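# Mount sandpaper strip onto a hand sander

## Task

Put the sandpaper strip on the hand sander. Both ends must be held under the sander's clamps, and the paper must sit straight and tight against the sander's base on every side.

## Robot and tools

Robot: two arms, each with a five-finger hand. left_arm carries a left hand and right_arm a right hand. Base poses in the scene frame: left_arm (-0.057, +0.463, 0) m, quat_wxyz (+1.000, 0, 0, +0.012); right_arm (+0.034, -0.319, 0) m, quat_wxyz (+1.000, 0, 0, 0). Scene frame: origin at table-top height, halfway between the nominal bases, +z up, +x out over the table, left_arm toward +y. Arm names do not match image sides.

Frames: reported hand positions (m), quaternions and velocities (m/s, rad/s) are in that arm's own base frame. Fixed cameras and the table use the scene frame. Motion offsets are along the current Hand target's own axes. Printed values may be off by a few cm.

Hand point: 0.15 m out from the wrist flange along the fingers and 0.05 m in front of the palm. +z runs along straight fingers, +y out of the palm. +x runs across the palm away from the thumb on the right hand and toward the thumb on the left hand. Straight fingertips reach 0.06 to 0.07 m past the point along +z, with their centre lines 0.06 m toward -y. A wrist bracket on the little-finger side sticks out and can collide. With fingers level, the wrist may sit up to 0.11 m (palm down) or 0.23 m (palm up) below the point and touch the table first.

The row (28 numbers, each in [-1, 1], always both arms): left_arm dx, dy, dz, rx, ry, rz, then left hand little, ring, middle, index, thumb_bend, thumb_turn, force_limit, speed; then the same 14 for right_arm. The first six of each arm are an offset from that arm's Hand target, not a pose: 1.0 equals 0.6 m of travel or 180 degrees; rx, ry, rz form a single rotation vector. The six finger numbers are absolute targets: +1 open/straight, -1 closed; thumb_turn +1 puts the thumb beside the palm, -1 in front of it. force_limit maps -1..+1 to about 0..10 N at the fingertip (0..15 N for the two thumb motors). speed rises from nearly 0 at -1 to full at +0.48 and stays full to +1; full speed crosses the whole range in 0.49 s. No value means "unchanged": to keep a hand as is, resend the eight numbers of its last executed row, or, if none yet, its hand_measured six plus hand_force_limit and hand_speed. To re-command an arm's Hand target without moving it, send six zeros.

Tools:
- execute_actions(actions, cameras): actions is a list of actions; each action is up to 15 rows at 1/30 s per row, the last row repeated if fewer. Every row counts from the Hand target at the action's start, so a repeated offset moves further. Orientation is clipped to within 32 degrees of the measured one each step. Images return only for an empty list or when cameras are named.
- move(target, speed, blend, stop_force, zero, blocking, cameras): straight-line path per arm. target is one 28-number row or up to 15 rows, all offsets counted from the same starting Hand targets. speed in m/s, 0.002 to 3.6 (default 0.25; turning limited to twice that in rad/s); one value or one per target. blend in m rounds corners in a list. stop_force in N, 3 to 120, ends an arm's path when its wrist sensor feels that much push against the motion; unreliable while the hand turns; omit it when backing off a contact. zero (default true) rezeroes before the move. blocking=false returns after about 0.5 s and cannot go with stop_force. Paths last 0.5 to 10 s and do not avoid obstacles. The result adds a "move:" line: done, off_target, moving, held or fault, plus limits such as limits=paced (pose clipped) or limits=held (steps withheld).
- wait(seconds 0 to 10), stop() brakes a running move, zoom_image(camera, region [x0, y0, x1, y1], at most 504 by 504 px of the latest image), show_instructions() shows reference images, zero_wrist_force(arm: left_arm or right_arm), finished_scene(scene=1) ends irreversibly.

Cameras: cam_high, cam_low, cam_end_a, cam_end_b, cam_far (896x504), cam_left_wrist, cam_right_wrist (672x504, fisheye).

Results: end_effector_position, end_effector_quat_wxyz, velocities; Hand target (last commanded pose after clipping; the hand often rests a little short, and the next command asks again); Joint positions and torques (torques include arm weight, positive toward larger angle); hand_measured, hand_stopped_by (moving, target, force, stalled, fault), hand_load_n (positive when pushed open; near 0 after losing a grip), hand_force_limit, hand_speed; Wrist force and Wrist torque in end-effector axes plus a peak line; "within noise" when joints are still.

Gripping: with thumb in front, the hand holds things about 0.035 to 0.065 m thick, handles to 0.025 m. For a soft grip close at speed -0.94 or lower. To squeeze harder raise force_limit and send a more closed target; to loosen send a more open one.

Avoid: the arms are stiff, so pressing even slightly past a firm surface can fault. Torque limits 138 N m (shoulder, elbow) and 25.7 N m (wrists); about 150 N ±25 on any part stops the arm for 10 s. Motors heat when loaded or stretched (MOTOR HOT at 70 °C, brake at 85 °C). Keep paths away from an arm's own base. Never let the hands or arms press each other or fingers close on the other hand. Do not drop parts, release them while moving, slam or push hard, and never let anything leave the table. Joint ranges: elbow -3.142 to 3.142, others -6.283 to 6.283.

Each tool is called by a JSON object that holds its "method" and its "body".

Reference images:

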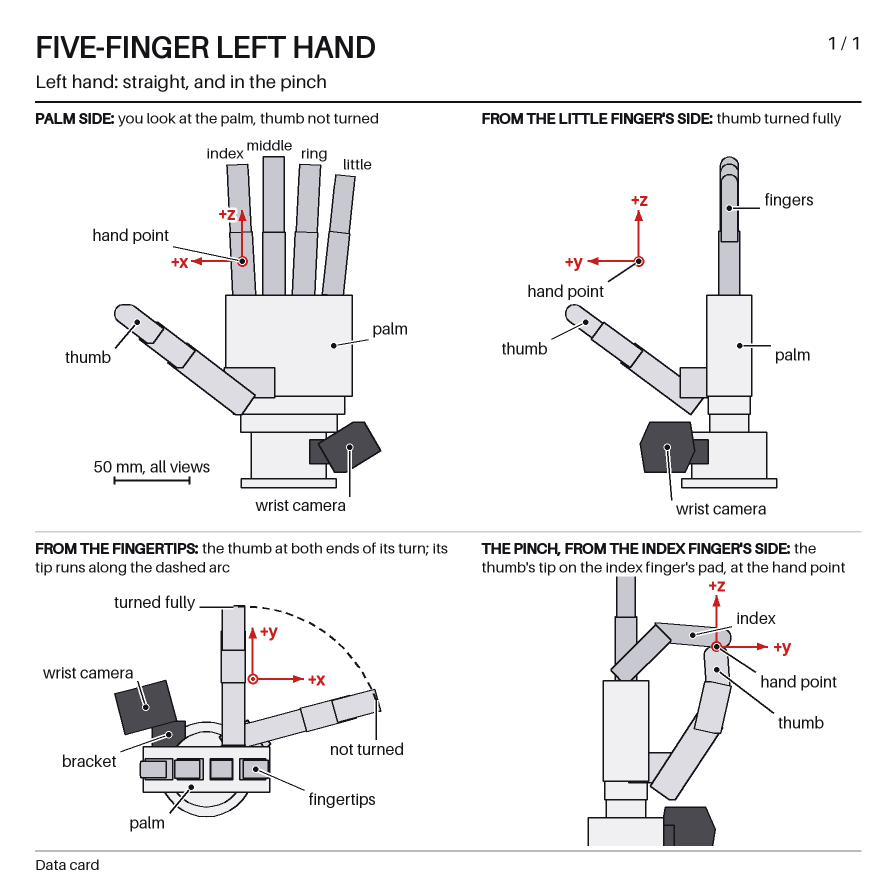

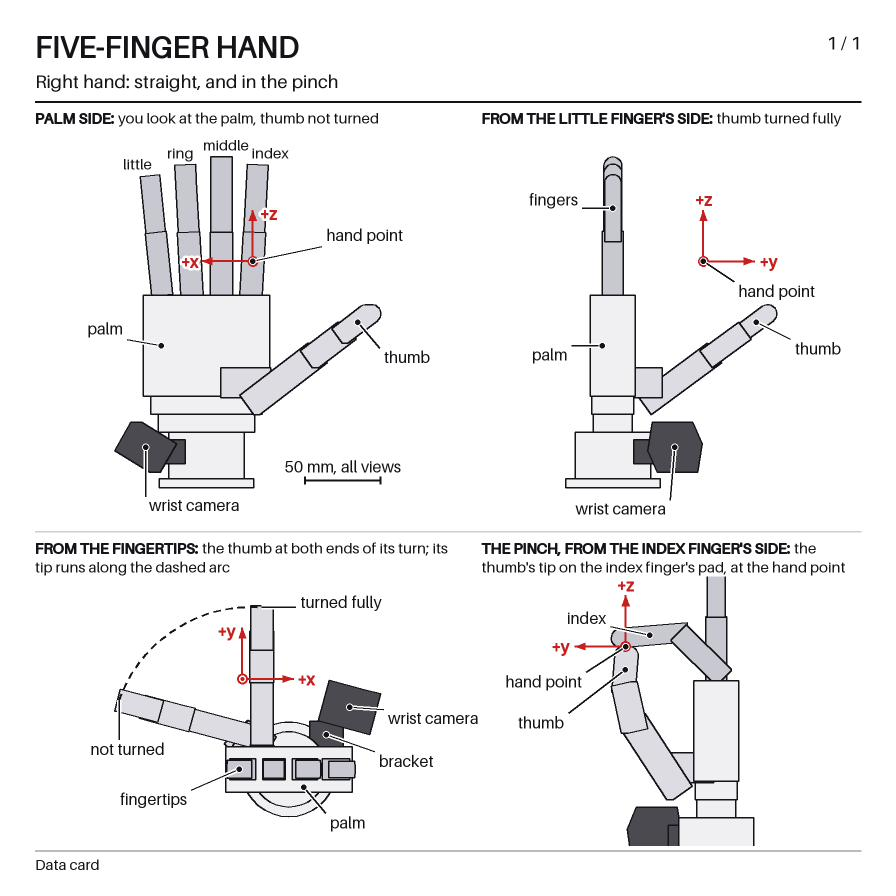

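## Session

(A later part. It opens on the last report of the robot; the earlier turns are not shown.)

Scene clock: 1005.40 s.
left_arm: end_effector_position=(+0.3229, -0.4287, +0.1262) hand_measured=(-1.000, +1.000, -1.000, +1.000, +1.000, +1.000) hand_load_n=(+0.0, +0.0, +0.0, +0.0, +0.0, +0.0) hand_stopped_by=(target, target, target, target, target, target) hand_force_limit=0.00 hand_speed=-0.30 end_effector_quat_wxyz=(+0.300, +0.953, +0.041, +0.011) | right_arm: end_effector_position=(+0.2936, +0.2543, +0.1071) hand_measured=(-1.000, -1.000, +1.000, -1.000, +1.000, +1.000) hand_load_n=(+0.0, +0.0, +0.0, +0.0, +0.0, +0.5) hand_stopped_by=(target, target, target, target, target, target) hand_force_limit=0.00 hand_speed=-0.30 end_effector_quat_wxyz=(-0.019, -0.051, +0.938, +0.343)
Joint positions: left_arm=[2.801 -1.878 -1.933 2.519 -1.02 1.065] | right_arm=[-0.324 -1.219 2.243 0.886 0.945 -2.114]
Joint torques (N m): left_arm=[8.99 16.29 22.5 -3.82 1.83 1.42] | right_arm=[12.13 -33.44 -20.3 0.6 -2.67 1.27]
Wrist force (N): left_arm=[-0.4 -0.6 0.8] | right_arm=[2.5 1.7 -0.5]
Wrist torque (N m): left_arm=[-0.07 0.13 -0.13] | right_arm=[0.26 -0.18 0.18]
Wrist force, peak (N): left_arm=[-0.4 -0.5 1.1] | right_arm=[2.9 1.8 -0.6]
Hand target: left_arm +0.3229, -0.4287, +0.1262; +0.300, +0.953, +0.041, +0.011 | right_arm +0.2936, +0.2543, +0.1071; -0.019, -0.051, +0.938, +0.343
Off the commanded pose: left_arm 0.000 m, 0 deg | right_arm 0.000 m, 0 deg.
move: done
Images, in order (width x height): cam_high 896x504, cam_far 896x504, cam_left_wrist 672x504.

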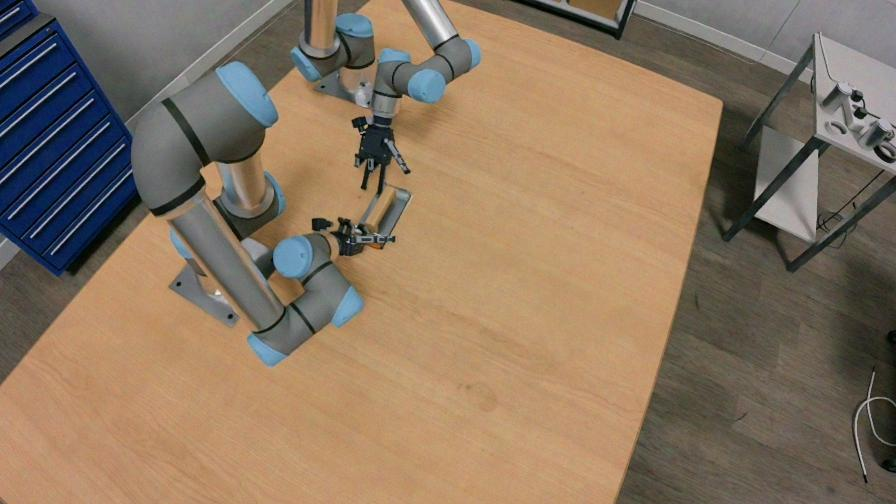

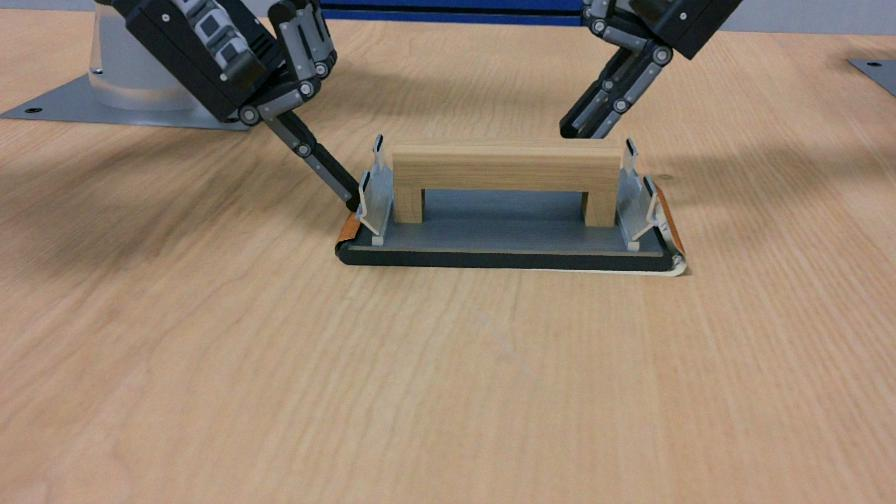

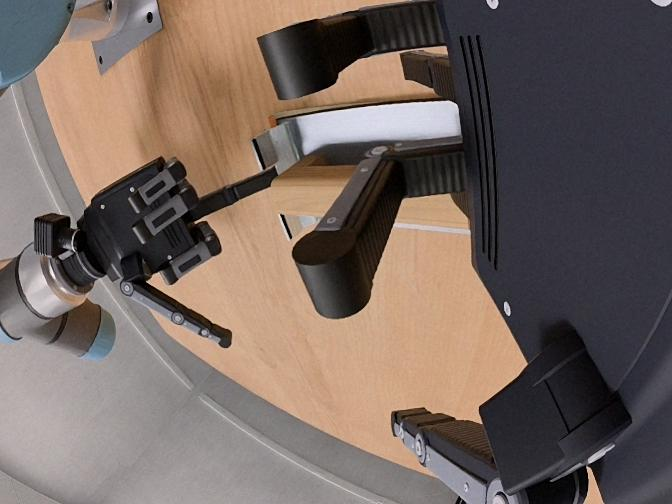

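{"method": "move", "body": {"target": [[0.0133, 0, 0, 0, 0, 0, -1, 1, -1, 1, 1, 1, 0, -0.3, 0, 0, 0, 0, 0, 0, -1, -1, 1, -1, 1, 1, 0, -0.3]], "speed": 0.02, "stop_force": 5, "cameras": ["cam_far", "cam_high", "cam_left_wrist"]}}

{"method": "zoom_image", "body": {"camera": "cam_high", "region": [345, 180, 425, 255]}}

{"method": "zoom_image", "body": {"camera": "cam_far", "region": [600, 200, 700, 290]}}

{"method": "zoom_image", "body": {"camera": "cam_left_wrist", "region": [250, 90, 370, 190]}}

Scene clock: 1013.70 s.
left_arm: end_effector_position=(+0.3309, -0.4280, +0.1262) hand_measured=(-1.000, +1.000, -1.000, +1.000, +1.000, +1.000) hand_load_n=(+0.5, +0.0, +0.0, +0.0, +0.0, +0.0) hand_stopped_by=(target, target, target, target, target, target) hand_force_limit=0.00 hand_speed=-0.30 end_effector_quat_wxyz=(+0.300, +0.953, +0.041, +0.011) | right_arm: end_effector_position=(+0.2936, +0.2543, +0.1071) hand_measured=(-1.000, -1.000, +1.000, -1.000, +1.000, +1.000) hand_load_n=(+0.0, +0.0, +0.0, +0.0, +0.0, +0.0) hand_stopped_by=(target, target, target, target, target, target) hand_force_limit=0.00 hand_speed=-0.30 end_effector_quat_wxyz=(-0.019, -0.051, +0.938, +0.343)
Joint positions: left_arm=[2.811 -1.891 -1.916 2.51 -1.017 1.076] | right_arm=[-0.324 -1.219 2.243 0.886 0.945 -2.114]
Joint torques (N m): left_arm=[9.61 16 24.29 -3.22 1.68 1.37] | right_arm=[12.07 -32.5 -19.79 0.54 -2.54 1.22]
Wrist force (N): left_arm=[-2.8 -1.3 -0.3] | right_arm=[2.3 2.0 -0.6]
Wrist torque (N m): left_arm=[0.06 0.00 -0.28] | right_arm=[0.28 -0.17 0.18]
Wrist force, peak (N): left_arm=[-2.9 -1.7 -0.2] | right_arm=[2.8 2.0 -0.3]
Hand target: left_arm +0.3309, -0.4280, +0.1262; +0.300, +0.953, +0.041, +0.011 | right_arm +0.2936, +0.2543, +0.1071; -0.019, -0.051, +0.938, +0.343
Off the commanded pose: left_arm 0.000 m, 0 deg | right_arm 0.000 m, 0 deg.
move: done
Images, in order (width x height): cam_high 896x504, cam_far 896x504, cam_left_wrist 672x504.

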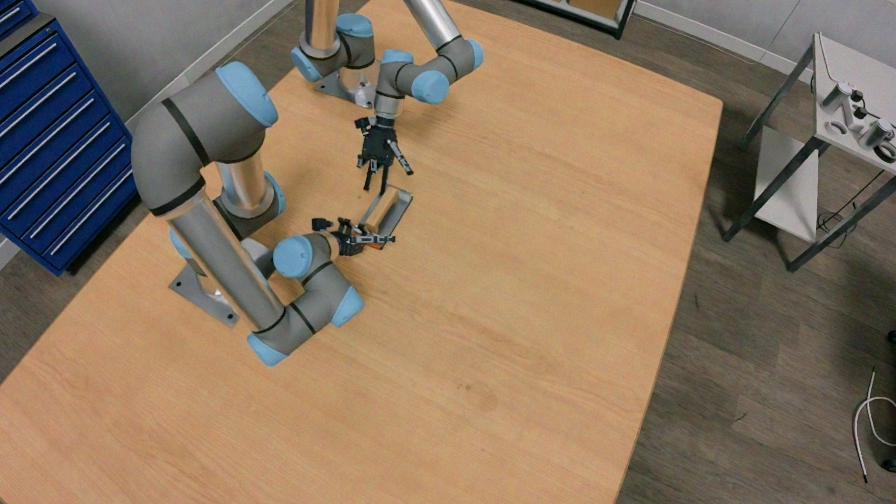

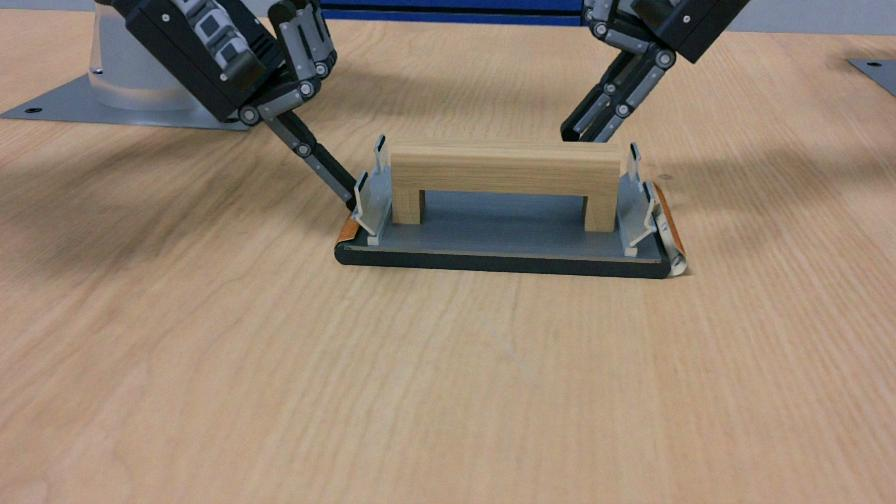

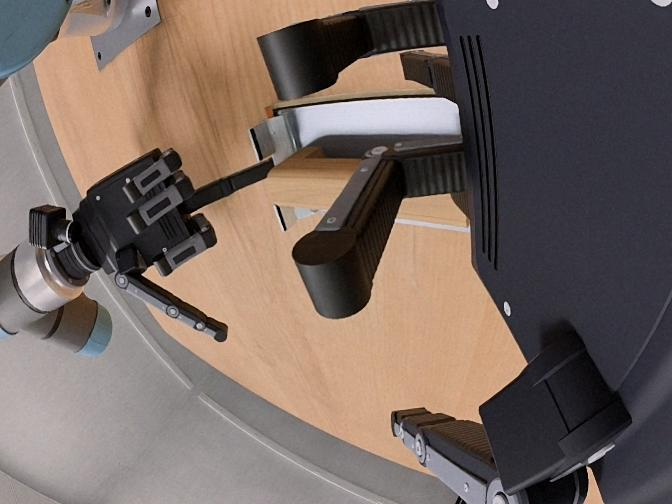

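Scaled by 6.300 from the camera's 896x504 image, which has a finer 1280x720 frame.

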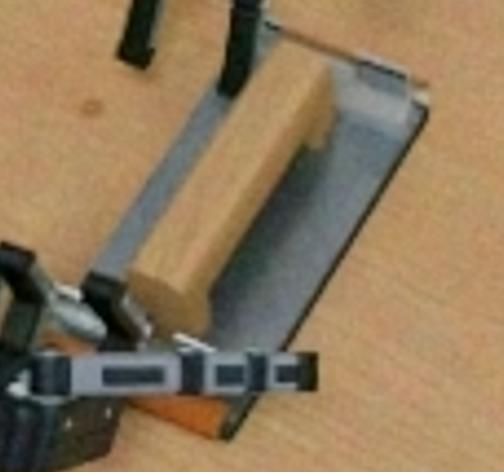

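Scaled by 5.040 from the camera's 896x504 image, which has a finer 1280x720 frame.

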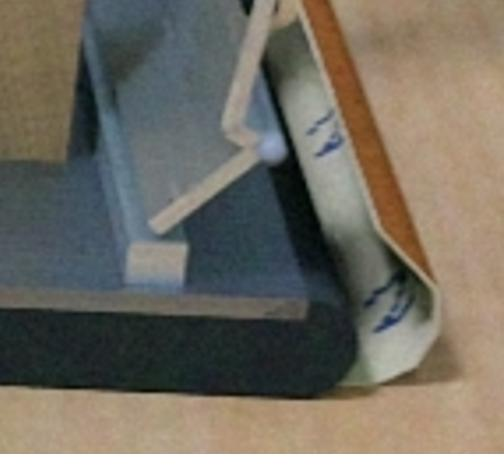

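Scaled by 4.200 from the camera's 672x504 image, which has a finer 960x720 frame.

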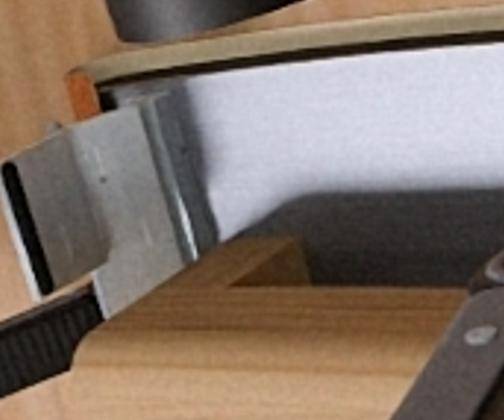

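{"method": "move", "body": {"target": [[-0.005, 0, 0, 0, 0, 0, -1, 1, -1, 1, 1, 1, 0, -0.3, 0, 0, 0, 0, 0, 0, -1, -1, 1, -1, 1, 1, 0, -0.3], [-0.005, 0.0383, -0.0546, 0, 0, 0, -1, -1, -1, 1, 1, 1, 0, -0.3, 0, 0, 0, 0, 0, 0, -1, -1, 1, -1, 1, 1, 0, -0.3], [0.0917, 0.168, 0.0362, 0, 0, 0, -1, -1, -1, 1, 1, 1, 0, -0.3, 0, 0, 0, 0, 0, 0, -1, -1, 1, -1, 1, 1, 0, -0.3]], "speed": 0.06, "cameras": ["cam_far", "cam_high", "cam_left_wrist", "cam_end_b", "cam_end_a"]}}

{"method": "zoom_image", "body": {"camera": "cam_high", "region": [345, 180, 425, 255]}}

{"method": "zoom_image", "body": {"camera": "cam_far", "region": [310, 100, 710, 300]}}

{"method": "zoom_image", "body": {"camera": "cam_end_b", "region": [400, 150, 680, 430]}}

Scene clock: 1054.80 s.
left_arm: end_effector_position=(+0.3939, -0.5179, +0.1661) hand_measured=(-1.000, -1.000, -1.000, +1.000, +1.000, +1.000) hand_load_n=(+0.0, +0.0, +0.0, +0.0, +0.0, +0.0) hand_stopped_by=(target, target, target, target, target, target) hand_force_limit=0.00 hand_speed=-0.30 end_effector_quat_wxyz=(+0.301, +0.953, +0.041, +0.011) | right_arm: end_effector_position=(+0.2936, +0.2543, +0.1071) hand_measured=(-1.000, -1.000, +1.000, -1.000, +1.000, +1.000) hand_load_n=(+0.0, +0.0, +0.0, +0.0, +0.0, +0.0) hand_stopped_by=(target, target, target, target, target, target) hand_force_limit=0.00 hand_speed=-0.30 end_effector_quat_wxyz=(-0.019, -0.051, +0.938, +0.343)
Joint positions: left_arm=[2.667 -2.055 -1.528 2.366 -1.062 0.917] | right_arm=[-0.324 -1.219 2.243 0.886 0.945 -2.114]
Joint torques (N m): left_arm=[-6.32 25.72 25.41 -3.82 -0.63 -1.84] | right_arm=[12.14 -33.13 -19.55 0.65 -2.37 1.23]
Wrist force (N): left_arm=[-0.3 -0.5 0.9] | right_arm=[2.3 1.9 -0.3]
Wrist torque (N m): left_arm=[-0.05 0.11 -0.01] | right_arm=[0.26 -0.19 0.18]
Wrist force, peak (N): left_arm=[-2.8 -1.7 -0.4] | right_arm=[2.7 2.2 -0.1]
Hand target: left_arm +0.3939, -0.5180, +0.1661; +0.300, +0.953, +0.041, +0.011 | right_arm +0.2936, +0.2543, +0.1071; -0.019, -0.051, +0.938, +0.343
Off the commanded pose: left_arm 0.000 m, 0 deg | right_arm 0.000 m, 0 deg.
move: done
Images, in order (width x height): cam_high 896x504, cam_end_a 896x504, cam_end_b 896x504, cam_far 896x504, cam_left_wrist 672x504.

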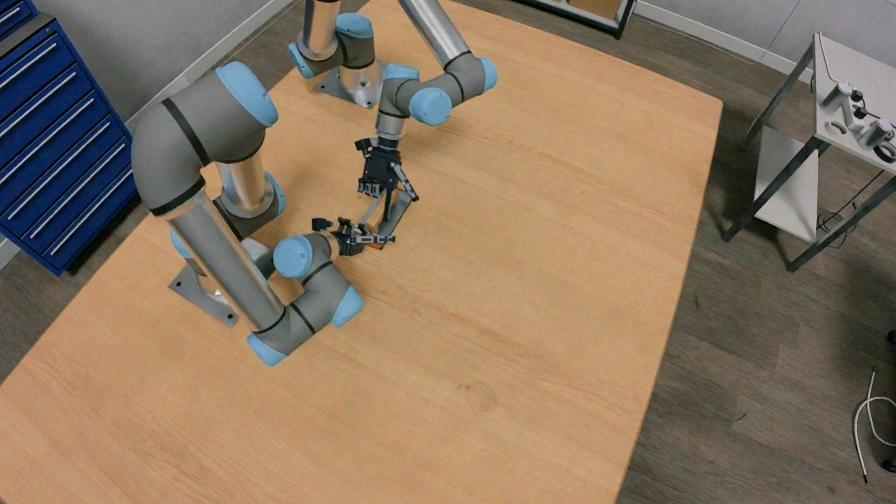

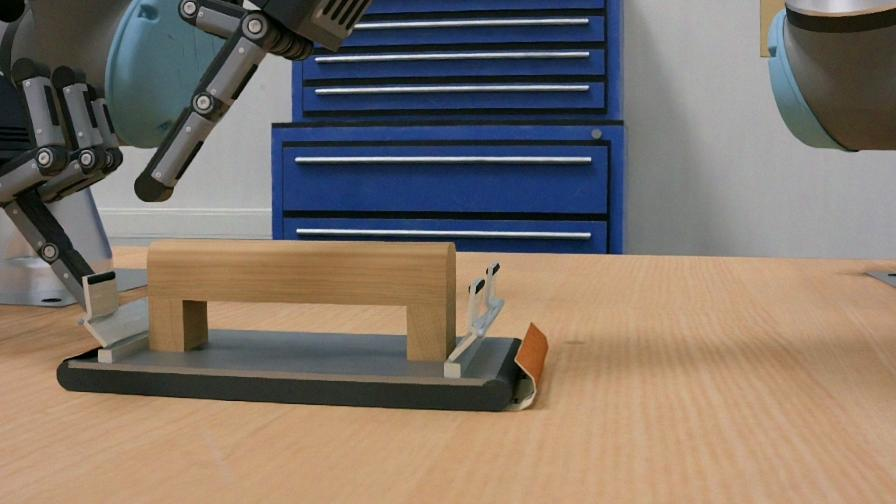

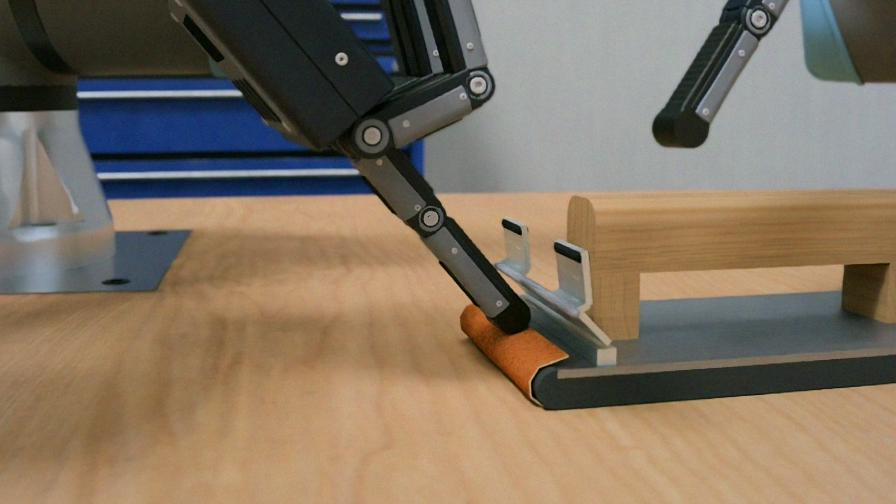

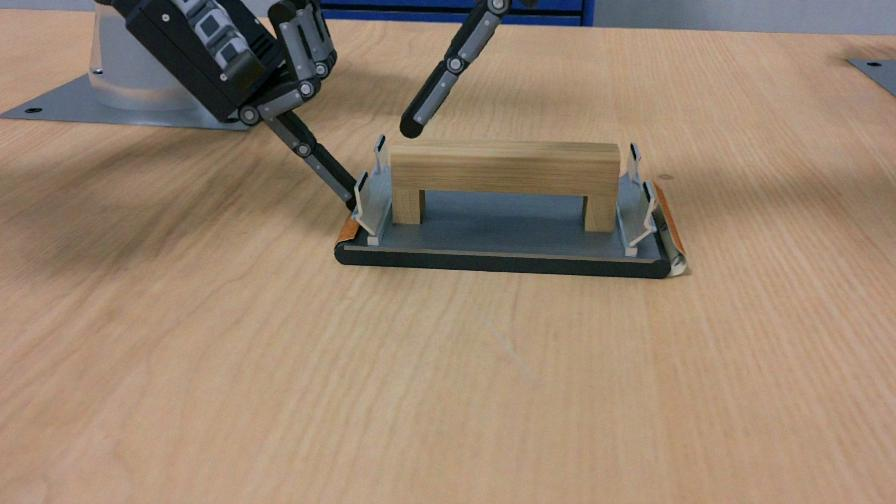

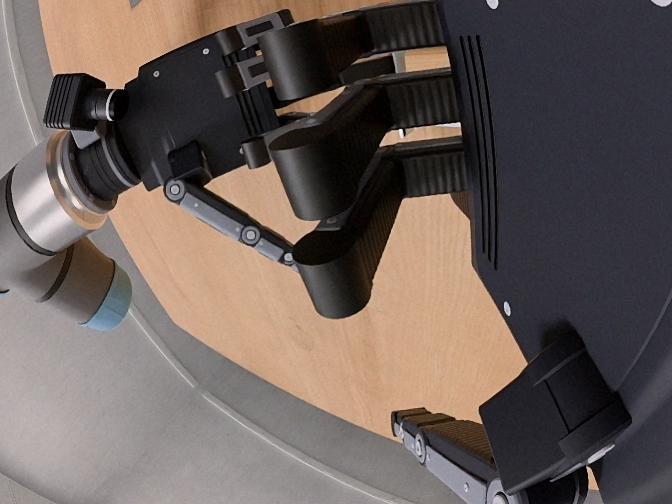

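Scaled by 6.300 from the camera's 896x504 image, which has a finer 1280x720 frame.

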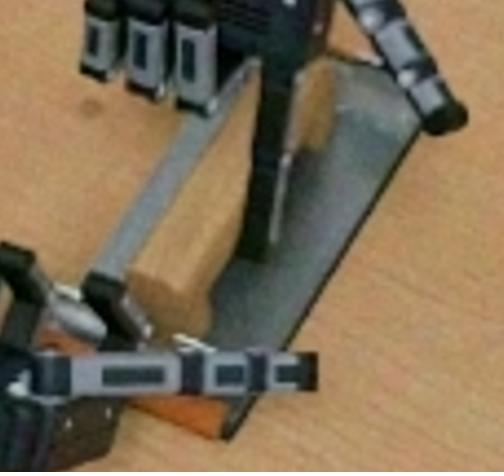

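Scaled by 1.260 from the camera's 896x504 image, which has a finer 1280x720 frame.

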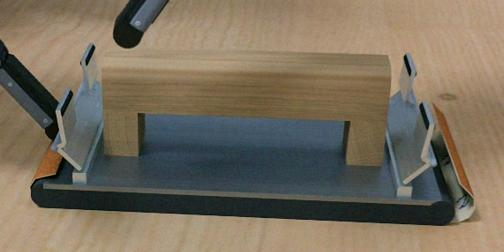

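Scaled by 1.800 from the camera's 896x504 image, which has a finer 1280x720 frame.

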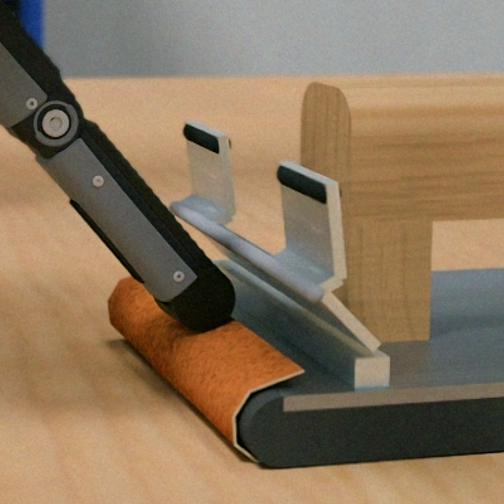

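{"method": "move", "body": {"target": [[0, -0.0383, 0.0546, 0, 0, 0, -1, -1, -1, 1, 1, 1, 0, -0.3, 0, 0, 0, 0, 0, 0, -1, -1, 1, -1, 1, 1, 0, -0.3]], "speed": 0.05, "stop_force": 5, "cameras": ["cam_far", "cam_high", "cam_end_b"]}}

{"method": "zoom_image", "body": {"camera": "cam_high", "region": [345, 180, 425, 255]}}

{"method": "zoom_image", "body": {"camera": "cam_end_b", "region": [400, 150, 680, 430]}}

Scene clock: 1075.60 s.
left_arm: end_effector_position=(+0.3938, -0.5180, +0.1260) hand_measured=(-1.000, -1.000, -1.000, +1.000, +1.000, +1.000) hand_load_n=(+0.0, +0.5, +0.0, +0.0, +0.0, +0.0) hand_stopped_by=(target, target, target, target, target, target) hand_force_limit=0.00 hand_speed=-0.30 end_effector_quat_wxyz=(+0.300, +0.953, +0.041, +0.011) | right_arm: end_effector_position=(+0.2936, +0.2543, +0.1071) hand_measured=(-1.000, -1.000, +1.000, -1.000, +1.000, +1.000) hand_load_n=(+0.0, +0.0, +0.0, +0.0, +0.0, +0.0) hand_stopped_by=(target, target, target, target, target, target) hand_force_limit=0.00 hand_speed=-0.30 end_effector_quat_wxyz=(-0.019, -0.051, +0.938, +0.343)
Joint positions: left_arm=[2.667 -2.099 -1.573 2.456 -1.062 0.916] | right_arm=[-0.324 -1.219 2.243 0.886 0.945 -2.114]
Joint torques (N m): left_arm=[-6.57 25.7 5.49 -0.36 0.78 -1.77] | right_arm=[11.84 -32.48 -18.69 0.6 -2.28 1.32]
Wrist force (N): left_arm=[-0.3 -0.4 0.9] | right_arm=[2.4 1.6 -0.2]
Wrist torque (N m): left_arm=[-0.05 0.10 -0.01] | right_arm=[0.21 -0.20 0.17]
Wrist force, peak (N): left_arm=[-0.3 -0.9 1.4] | right_arm=[2.8 2.1 -0.3]
Hand target: left_arm +0.3938, -0.5180, +0.1260; +0.300, +0.953, +0.041, +0.011 | right_arm +0.2936, +0.2543, +0.1071; -0.019, -0.051, +0.938, +0.343
Off the commanded pose: left_arm 0.000 m, 0 deg | right_arm 0.000 m, 0 deg.
move: done
Images, in order (width x height): cam_high 896x504, cam_end_b 896x504, cam_far 896x504.

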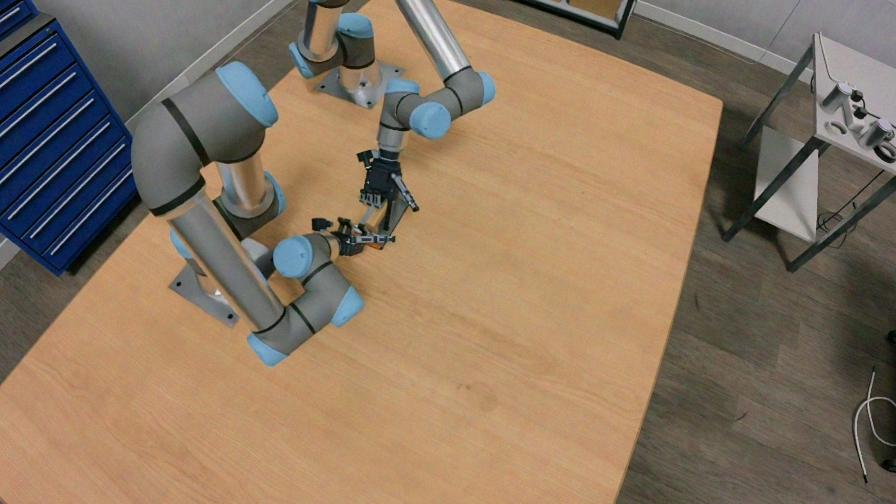

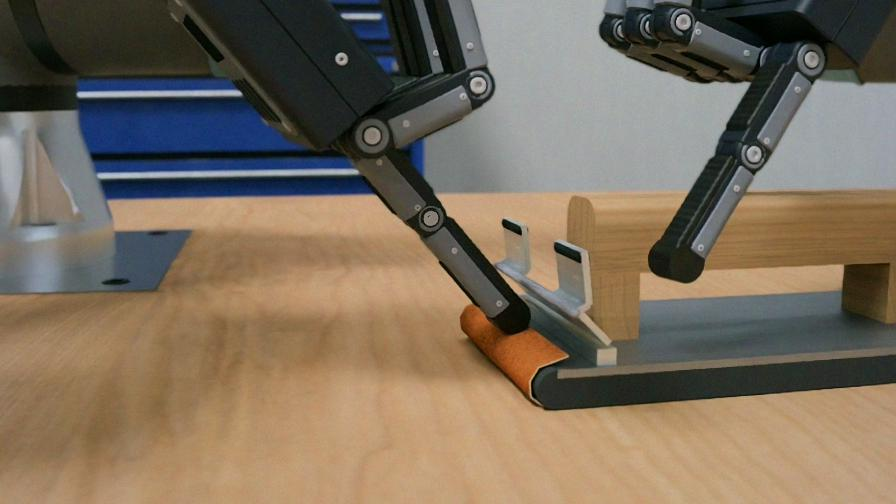

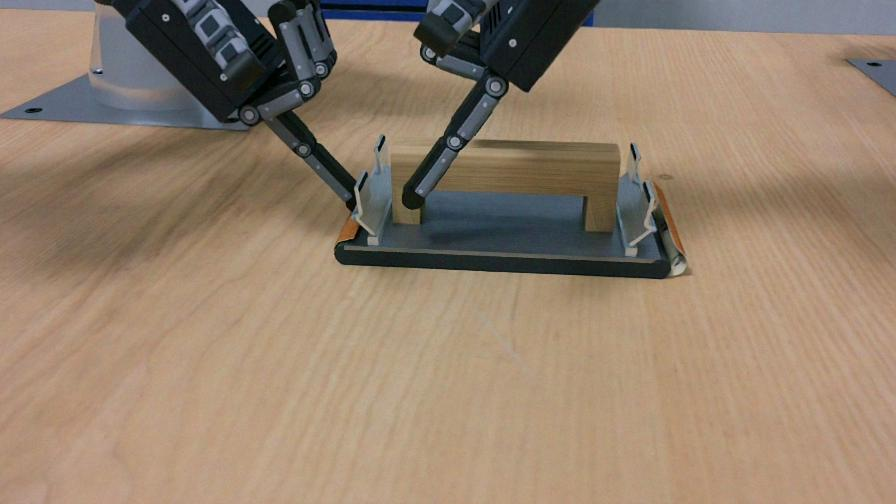

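Scaled by 6.300 from the camera's 896x504 image, which has a finer 1280x720 frame.

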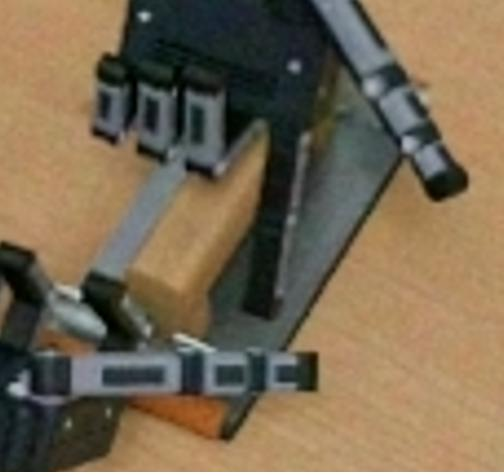

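Scaled by 1.800 from the camera's 896x504 image, which has a finer 1280x720 frame.

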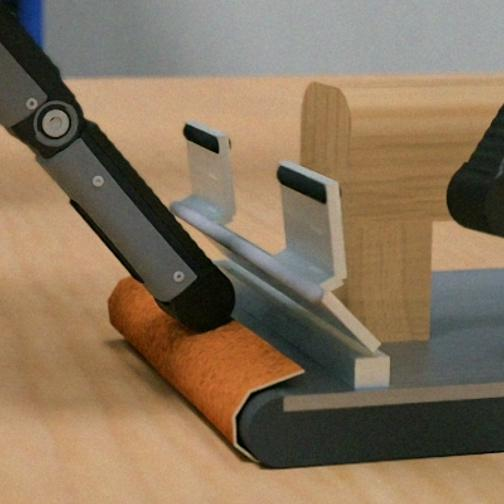

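{"method": "move", "body": {"target": [[-0.015, 0, 0, 0, 0, 0, -1, -1, -1, 1, 1, 1, 0, -0.3, 0, 0, 0, 0, 0, 0, -1, -1, 1, -1, 1, 1, 0, -0.3]], "speed": 0.02, "stop_force": 5, "cameras": ["cam_far", "cam_high", "cam_end_b"]}}

{"method": "zoom_image", "body": {"camera": "cam_high", "region": [345, 180, 425, 255]}}

{"method": "zoom_image", "body": {"camera": "cam_end_b", "region": [400, 150, 680, 430]}}

{"method": "zoom_image", "body": {"camera": "cam_far", "region": [310, 100, 710, 300]}}

Scene clock: 1089.20 s.
left_arm: end_effector_position=(+0.3849, -0.5187, +0.1261) hand_measured=(-1.000, -1.000, -1.000, +1.000, +1.000, +1.000) hand_load_n=(+0.0, +0.0, +0.0, +0.0, +0.0, +0.0) hand_stopped_by=(target, target, target, target, target, target) hand_force_limit=0.00 hand_speed=-0.30 end_effector_quat_wxyz=(+0.300, +0.953, +0.041, +0.011) | right_arm: end_effector_position=(+0.2936, +0.2543, +0.1071) hand_measured=(-1.000, -1.000, +1.000, -1.000, +1.000, +1.000) hand_load_n=(+0.0, +0.0, +0.0, +0.0, +0.0, +0.0) hand_stopped_by=(target, target, target, target, target, target) hand_force_limit=0.00 hand_speed=-0.30 end_effector_quat_wxyz=(-0.019, -0.051, +0.938, +0.343)
Joint positions: left_arm=[2.656 -2.085 -1.594 2.468 -1.066 0.905] | right_arm=[-0.324 -1.219 2.243 0.886 0.945 -2.114]
Joint torques (N m): left_arm=[-7.44 40.66 4.8 -0.33 -0.57 -1.85] | right_arm=[11.61 -32.55 -18.18 0.6 -2.37 1.25]
Wrist force (N): left_arm=[-0.3 -0.4 0.9] | right_arm=[2.4 1.7 0.0]
Wrist torque (N m): left_arm=[-0.05 0.11 0.00] | right_arm=[0.21 -0.21 0.17]
Wrist force, peak (N): left_arm=[-0.5 -0.5 1.2] | right_arm=[2.5 2.4 -0.1]
Hand target: left_arm +0.3849, -0.5187, +0.1261; +0.300, +0.953, +0.041, +0.011 | right_arm +0.2936, +0.2543, +0.1071; -0.019, -0.051, +0.938, +0.343
Off the commanded pose: left_arm 0.000 m, 0 deg | right_arm 0.000 m, 0 deg.
move: done
Images, in order (width x height): cam_high 896x504, cam_end_b 896x504, cam_far 896x504.

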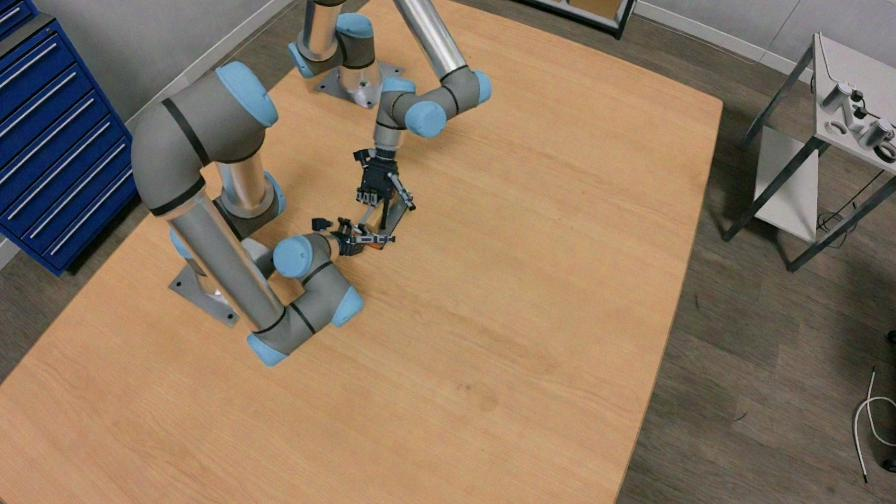

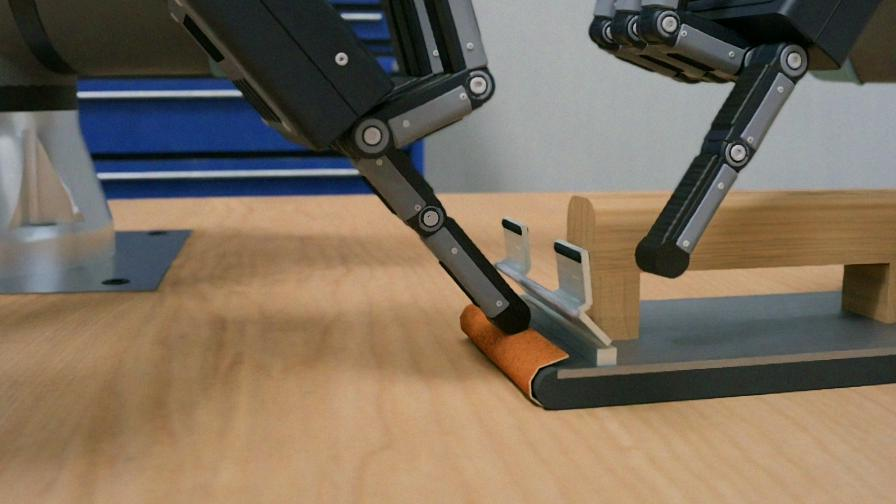

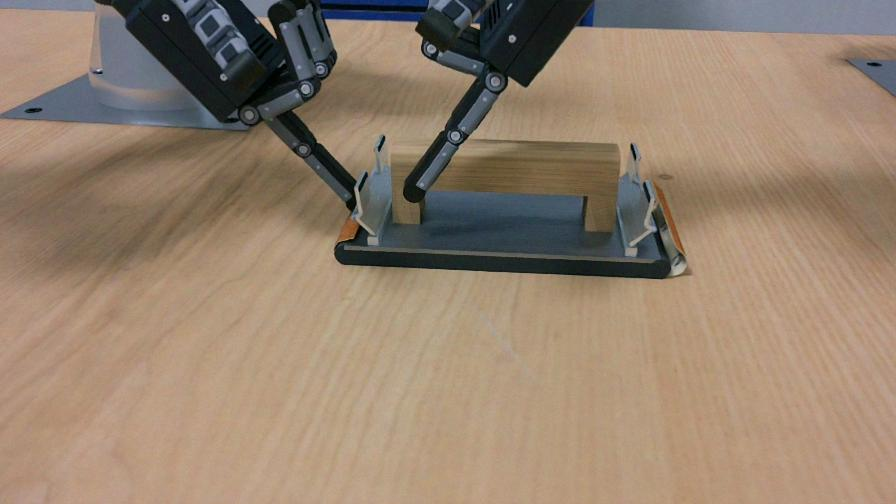

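Scaled by 6.300 from the camera's 896x504 image, which has a finer 1280x720 frame.

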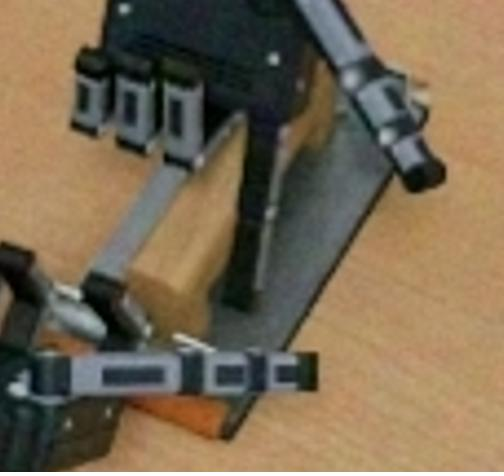

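Scaled by 1.800 from the camera's 896x504 image, which has a finer 1280x720 frame.

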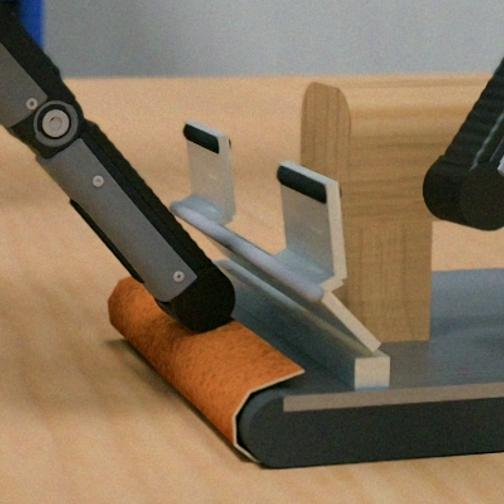

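Scaled by 1.260 from the camera's 896x504 image, which has a finer 1280x720 frame.

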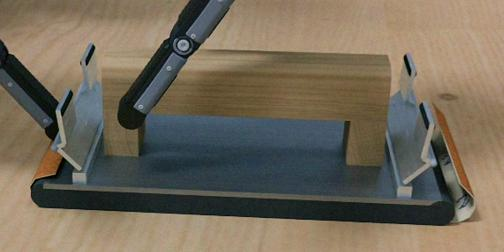

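{"method": "move", "body": {"target": [[-0.01, 0, 0, 0, 0, 0, -1, -1, -1, 1, 1, 1, 0, -0.3, 0, 0, 0, 0, 0, 0, -1, -1, 1, -1, 1, 1, 0, -0.3]], "speed": 0.02, "stop_force": 5, "cameras": ["cam_far", "cam_high", "cam_end_b"]}}

{"method": "zoom_image", "body": {"camera": "cam_high", "region": [345, 180, 425, 255]}}

{"method": "zoom_image", "body": {"camera": "cam_end_b", "region": [400, 150, 680, 430]}}

{"method": "zoom_image", "body": {"camera": "cam_far", "region": [310, 100, 710, 300]}}

Scene clock: 1096.60 s.
left_arm: end_effector_position=(+0.3789, -0.5193, +0.1261) hand_measured=(-1.000, -1.000, -1.000, +1.000, +1.000, +1.000) hand_load_n=(+0.0, +0.0, +0.0, +0.0, +0.0, +0.0) hand_stopped_by=(target, target, target, target, target, target) hand_force_limit=0.00 hand_speed=-0.30 end_effector_quat_wxyz=(+0.300, +0.953, +0.041, +0.011) | right_arm: end_effector_position=(+0.2936, +0.2543, +0.1071) hand_measured=(-1.000, -1.000, +1.000, -1.000, +1.000, +1.000) hand_load_n=(+0.0, +0.0, +0.0, +0.0, -0.5, +0.0) hand_stopped_by=(target, target, target, target, target, target) hand_force_limit=0.00 hand_speed=-0.30 end_effector_quat_wxyz=(-0.019, -0.051, +0.938, +0.343)
Joint positions: left_arm=[2.649 -2.076 -1.607 2.476 -1.068 0.897] | right_arm=[-0.324 -1.219 2.243 0.886 0.945 -2.114]
Joint torques (N m): left_arm=[-6.09 40.72 5.82 -0.37 -0.61 -1.88] | right_arm=[12.19 -32.08 -17.74 0.68 -2.17 1.28]
Wrist force (N): left_arm=[-0.4 -0.5 1.0] | right_arm=[2.2 1.9 -0.2]
Wrist torque (N m): left_arm=[-0.07 0.13 -0.01] | right_arm=[0.25 -0.18 0.17]
Wrist force, peak (N): left_arm=[-0.3 -0.6 1.4] | right_arm=[2.8 1.9 -0.4]
Hand target: left_arm +0.3789, -0.5193, +0.1261; +0.300, +0.953, +0.041, +0.011 | right_arm +0.2936, +0.2543, +0.1071; -0.019, -0.051, +0.938, +0.343
Off the commanded pose: left_arm 0.000 m, 0 deg | right_arm 0.000 m, 0 deg.
move: done
Images, in order (width x height): cam_high 896x504, cam_end_b 896x504, cam_far 896x504.

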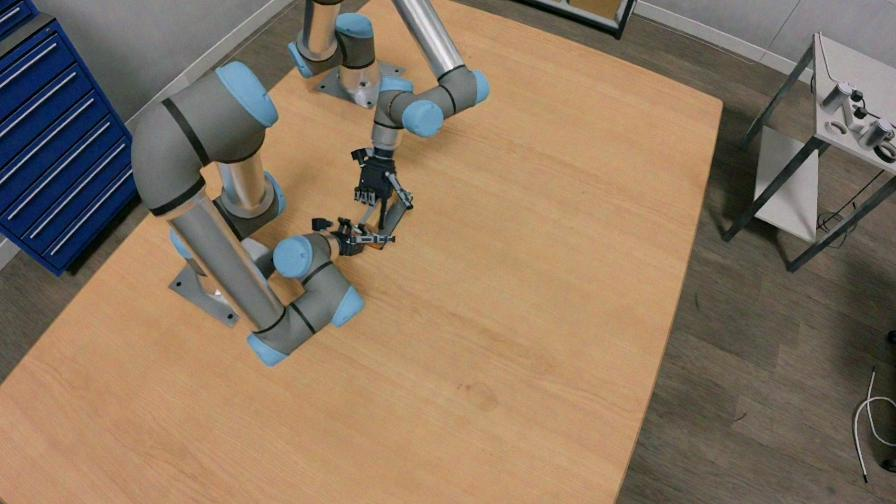

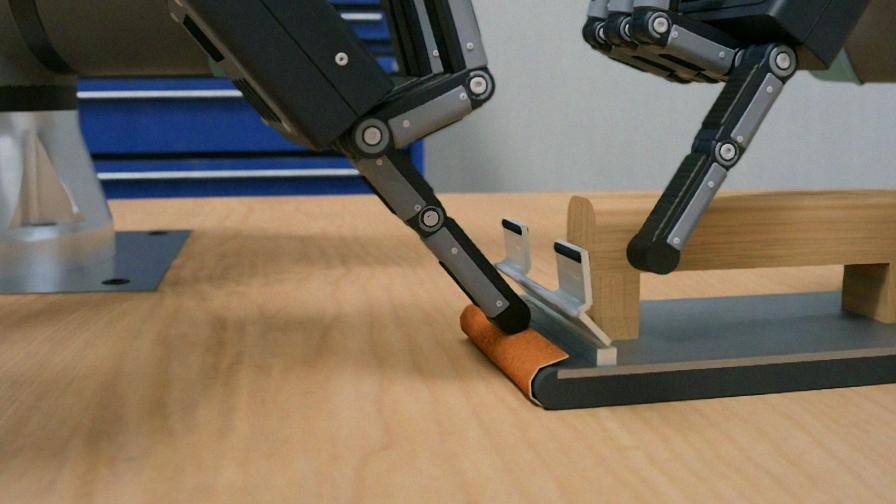

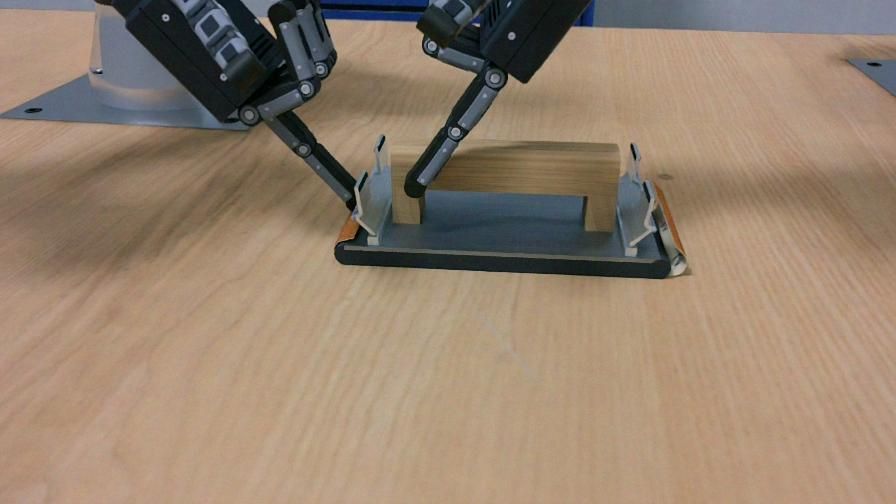

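Scaled by 6.300 from the camera's 896x504 image, which has a finer 1280x720 frame.

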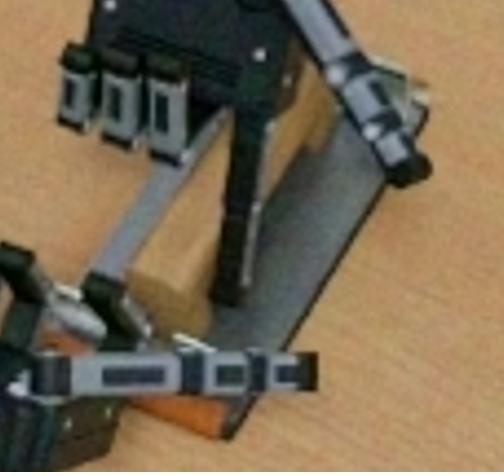

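Scaled by 1.800 from the camera's 896x504 image, which has a finer 1280x720 frame.

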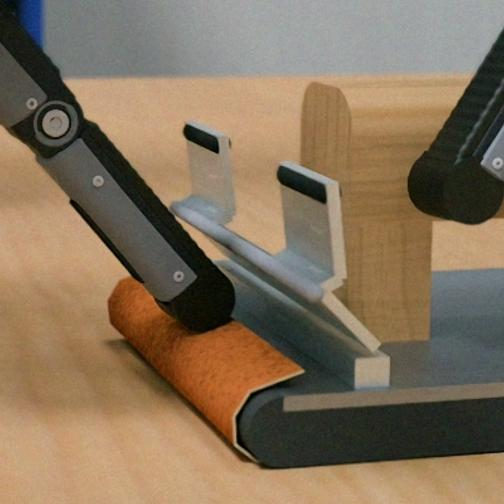

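Scaled by 1.260 from the camera's 896x504 image, which has a finer 1280x720 frame.

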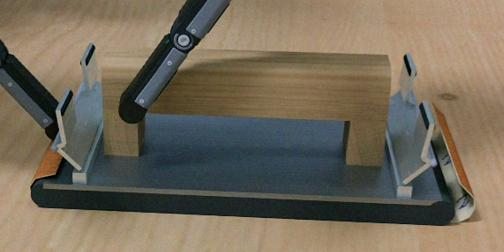

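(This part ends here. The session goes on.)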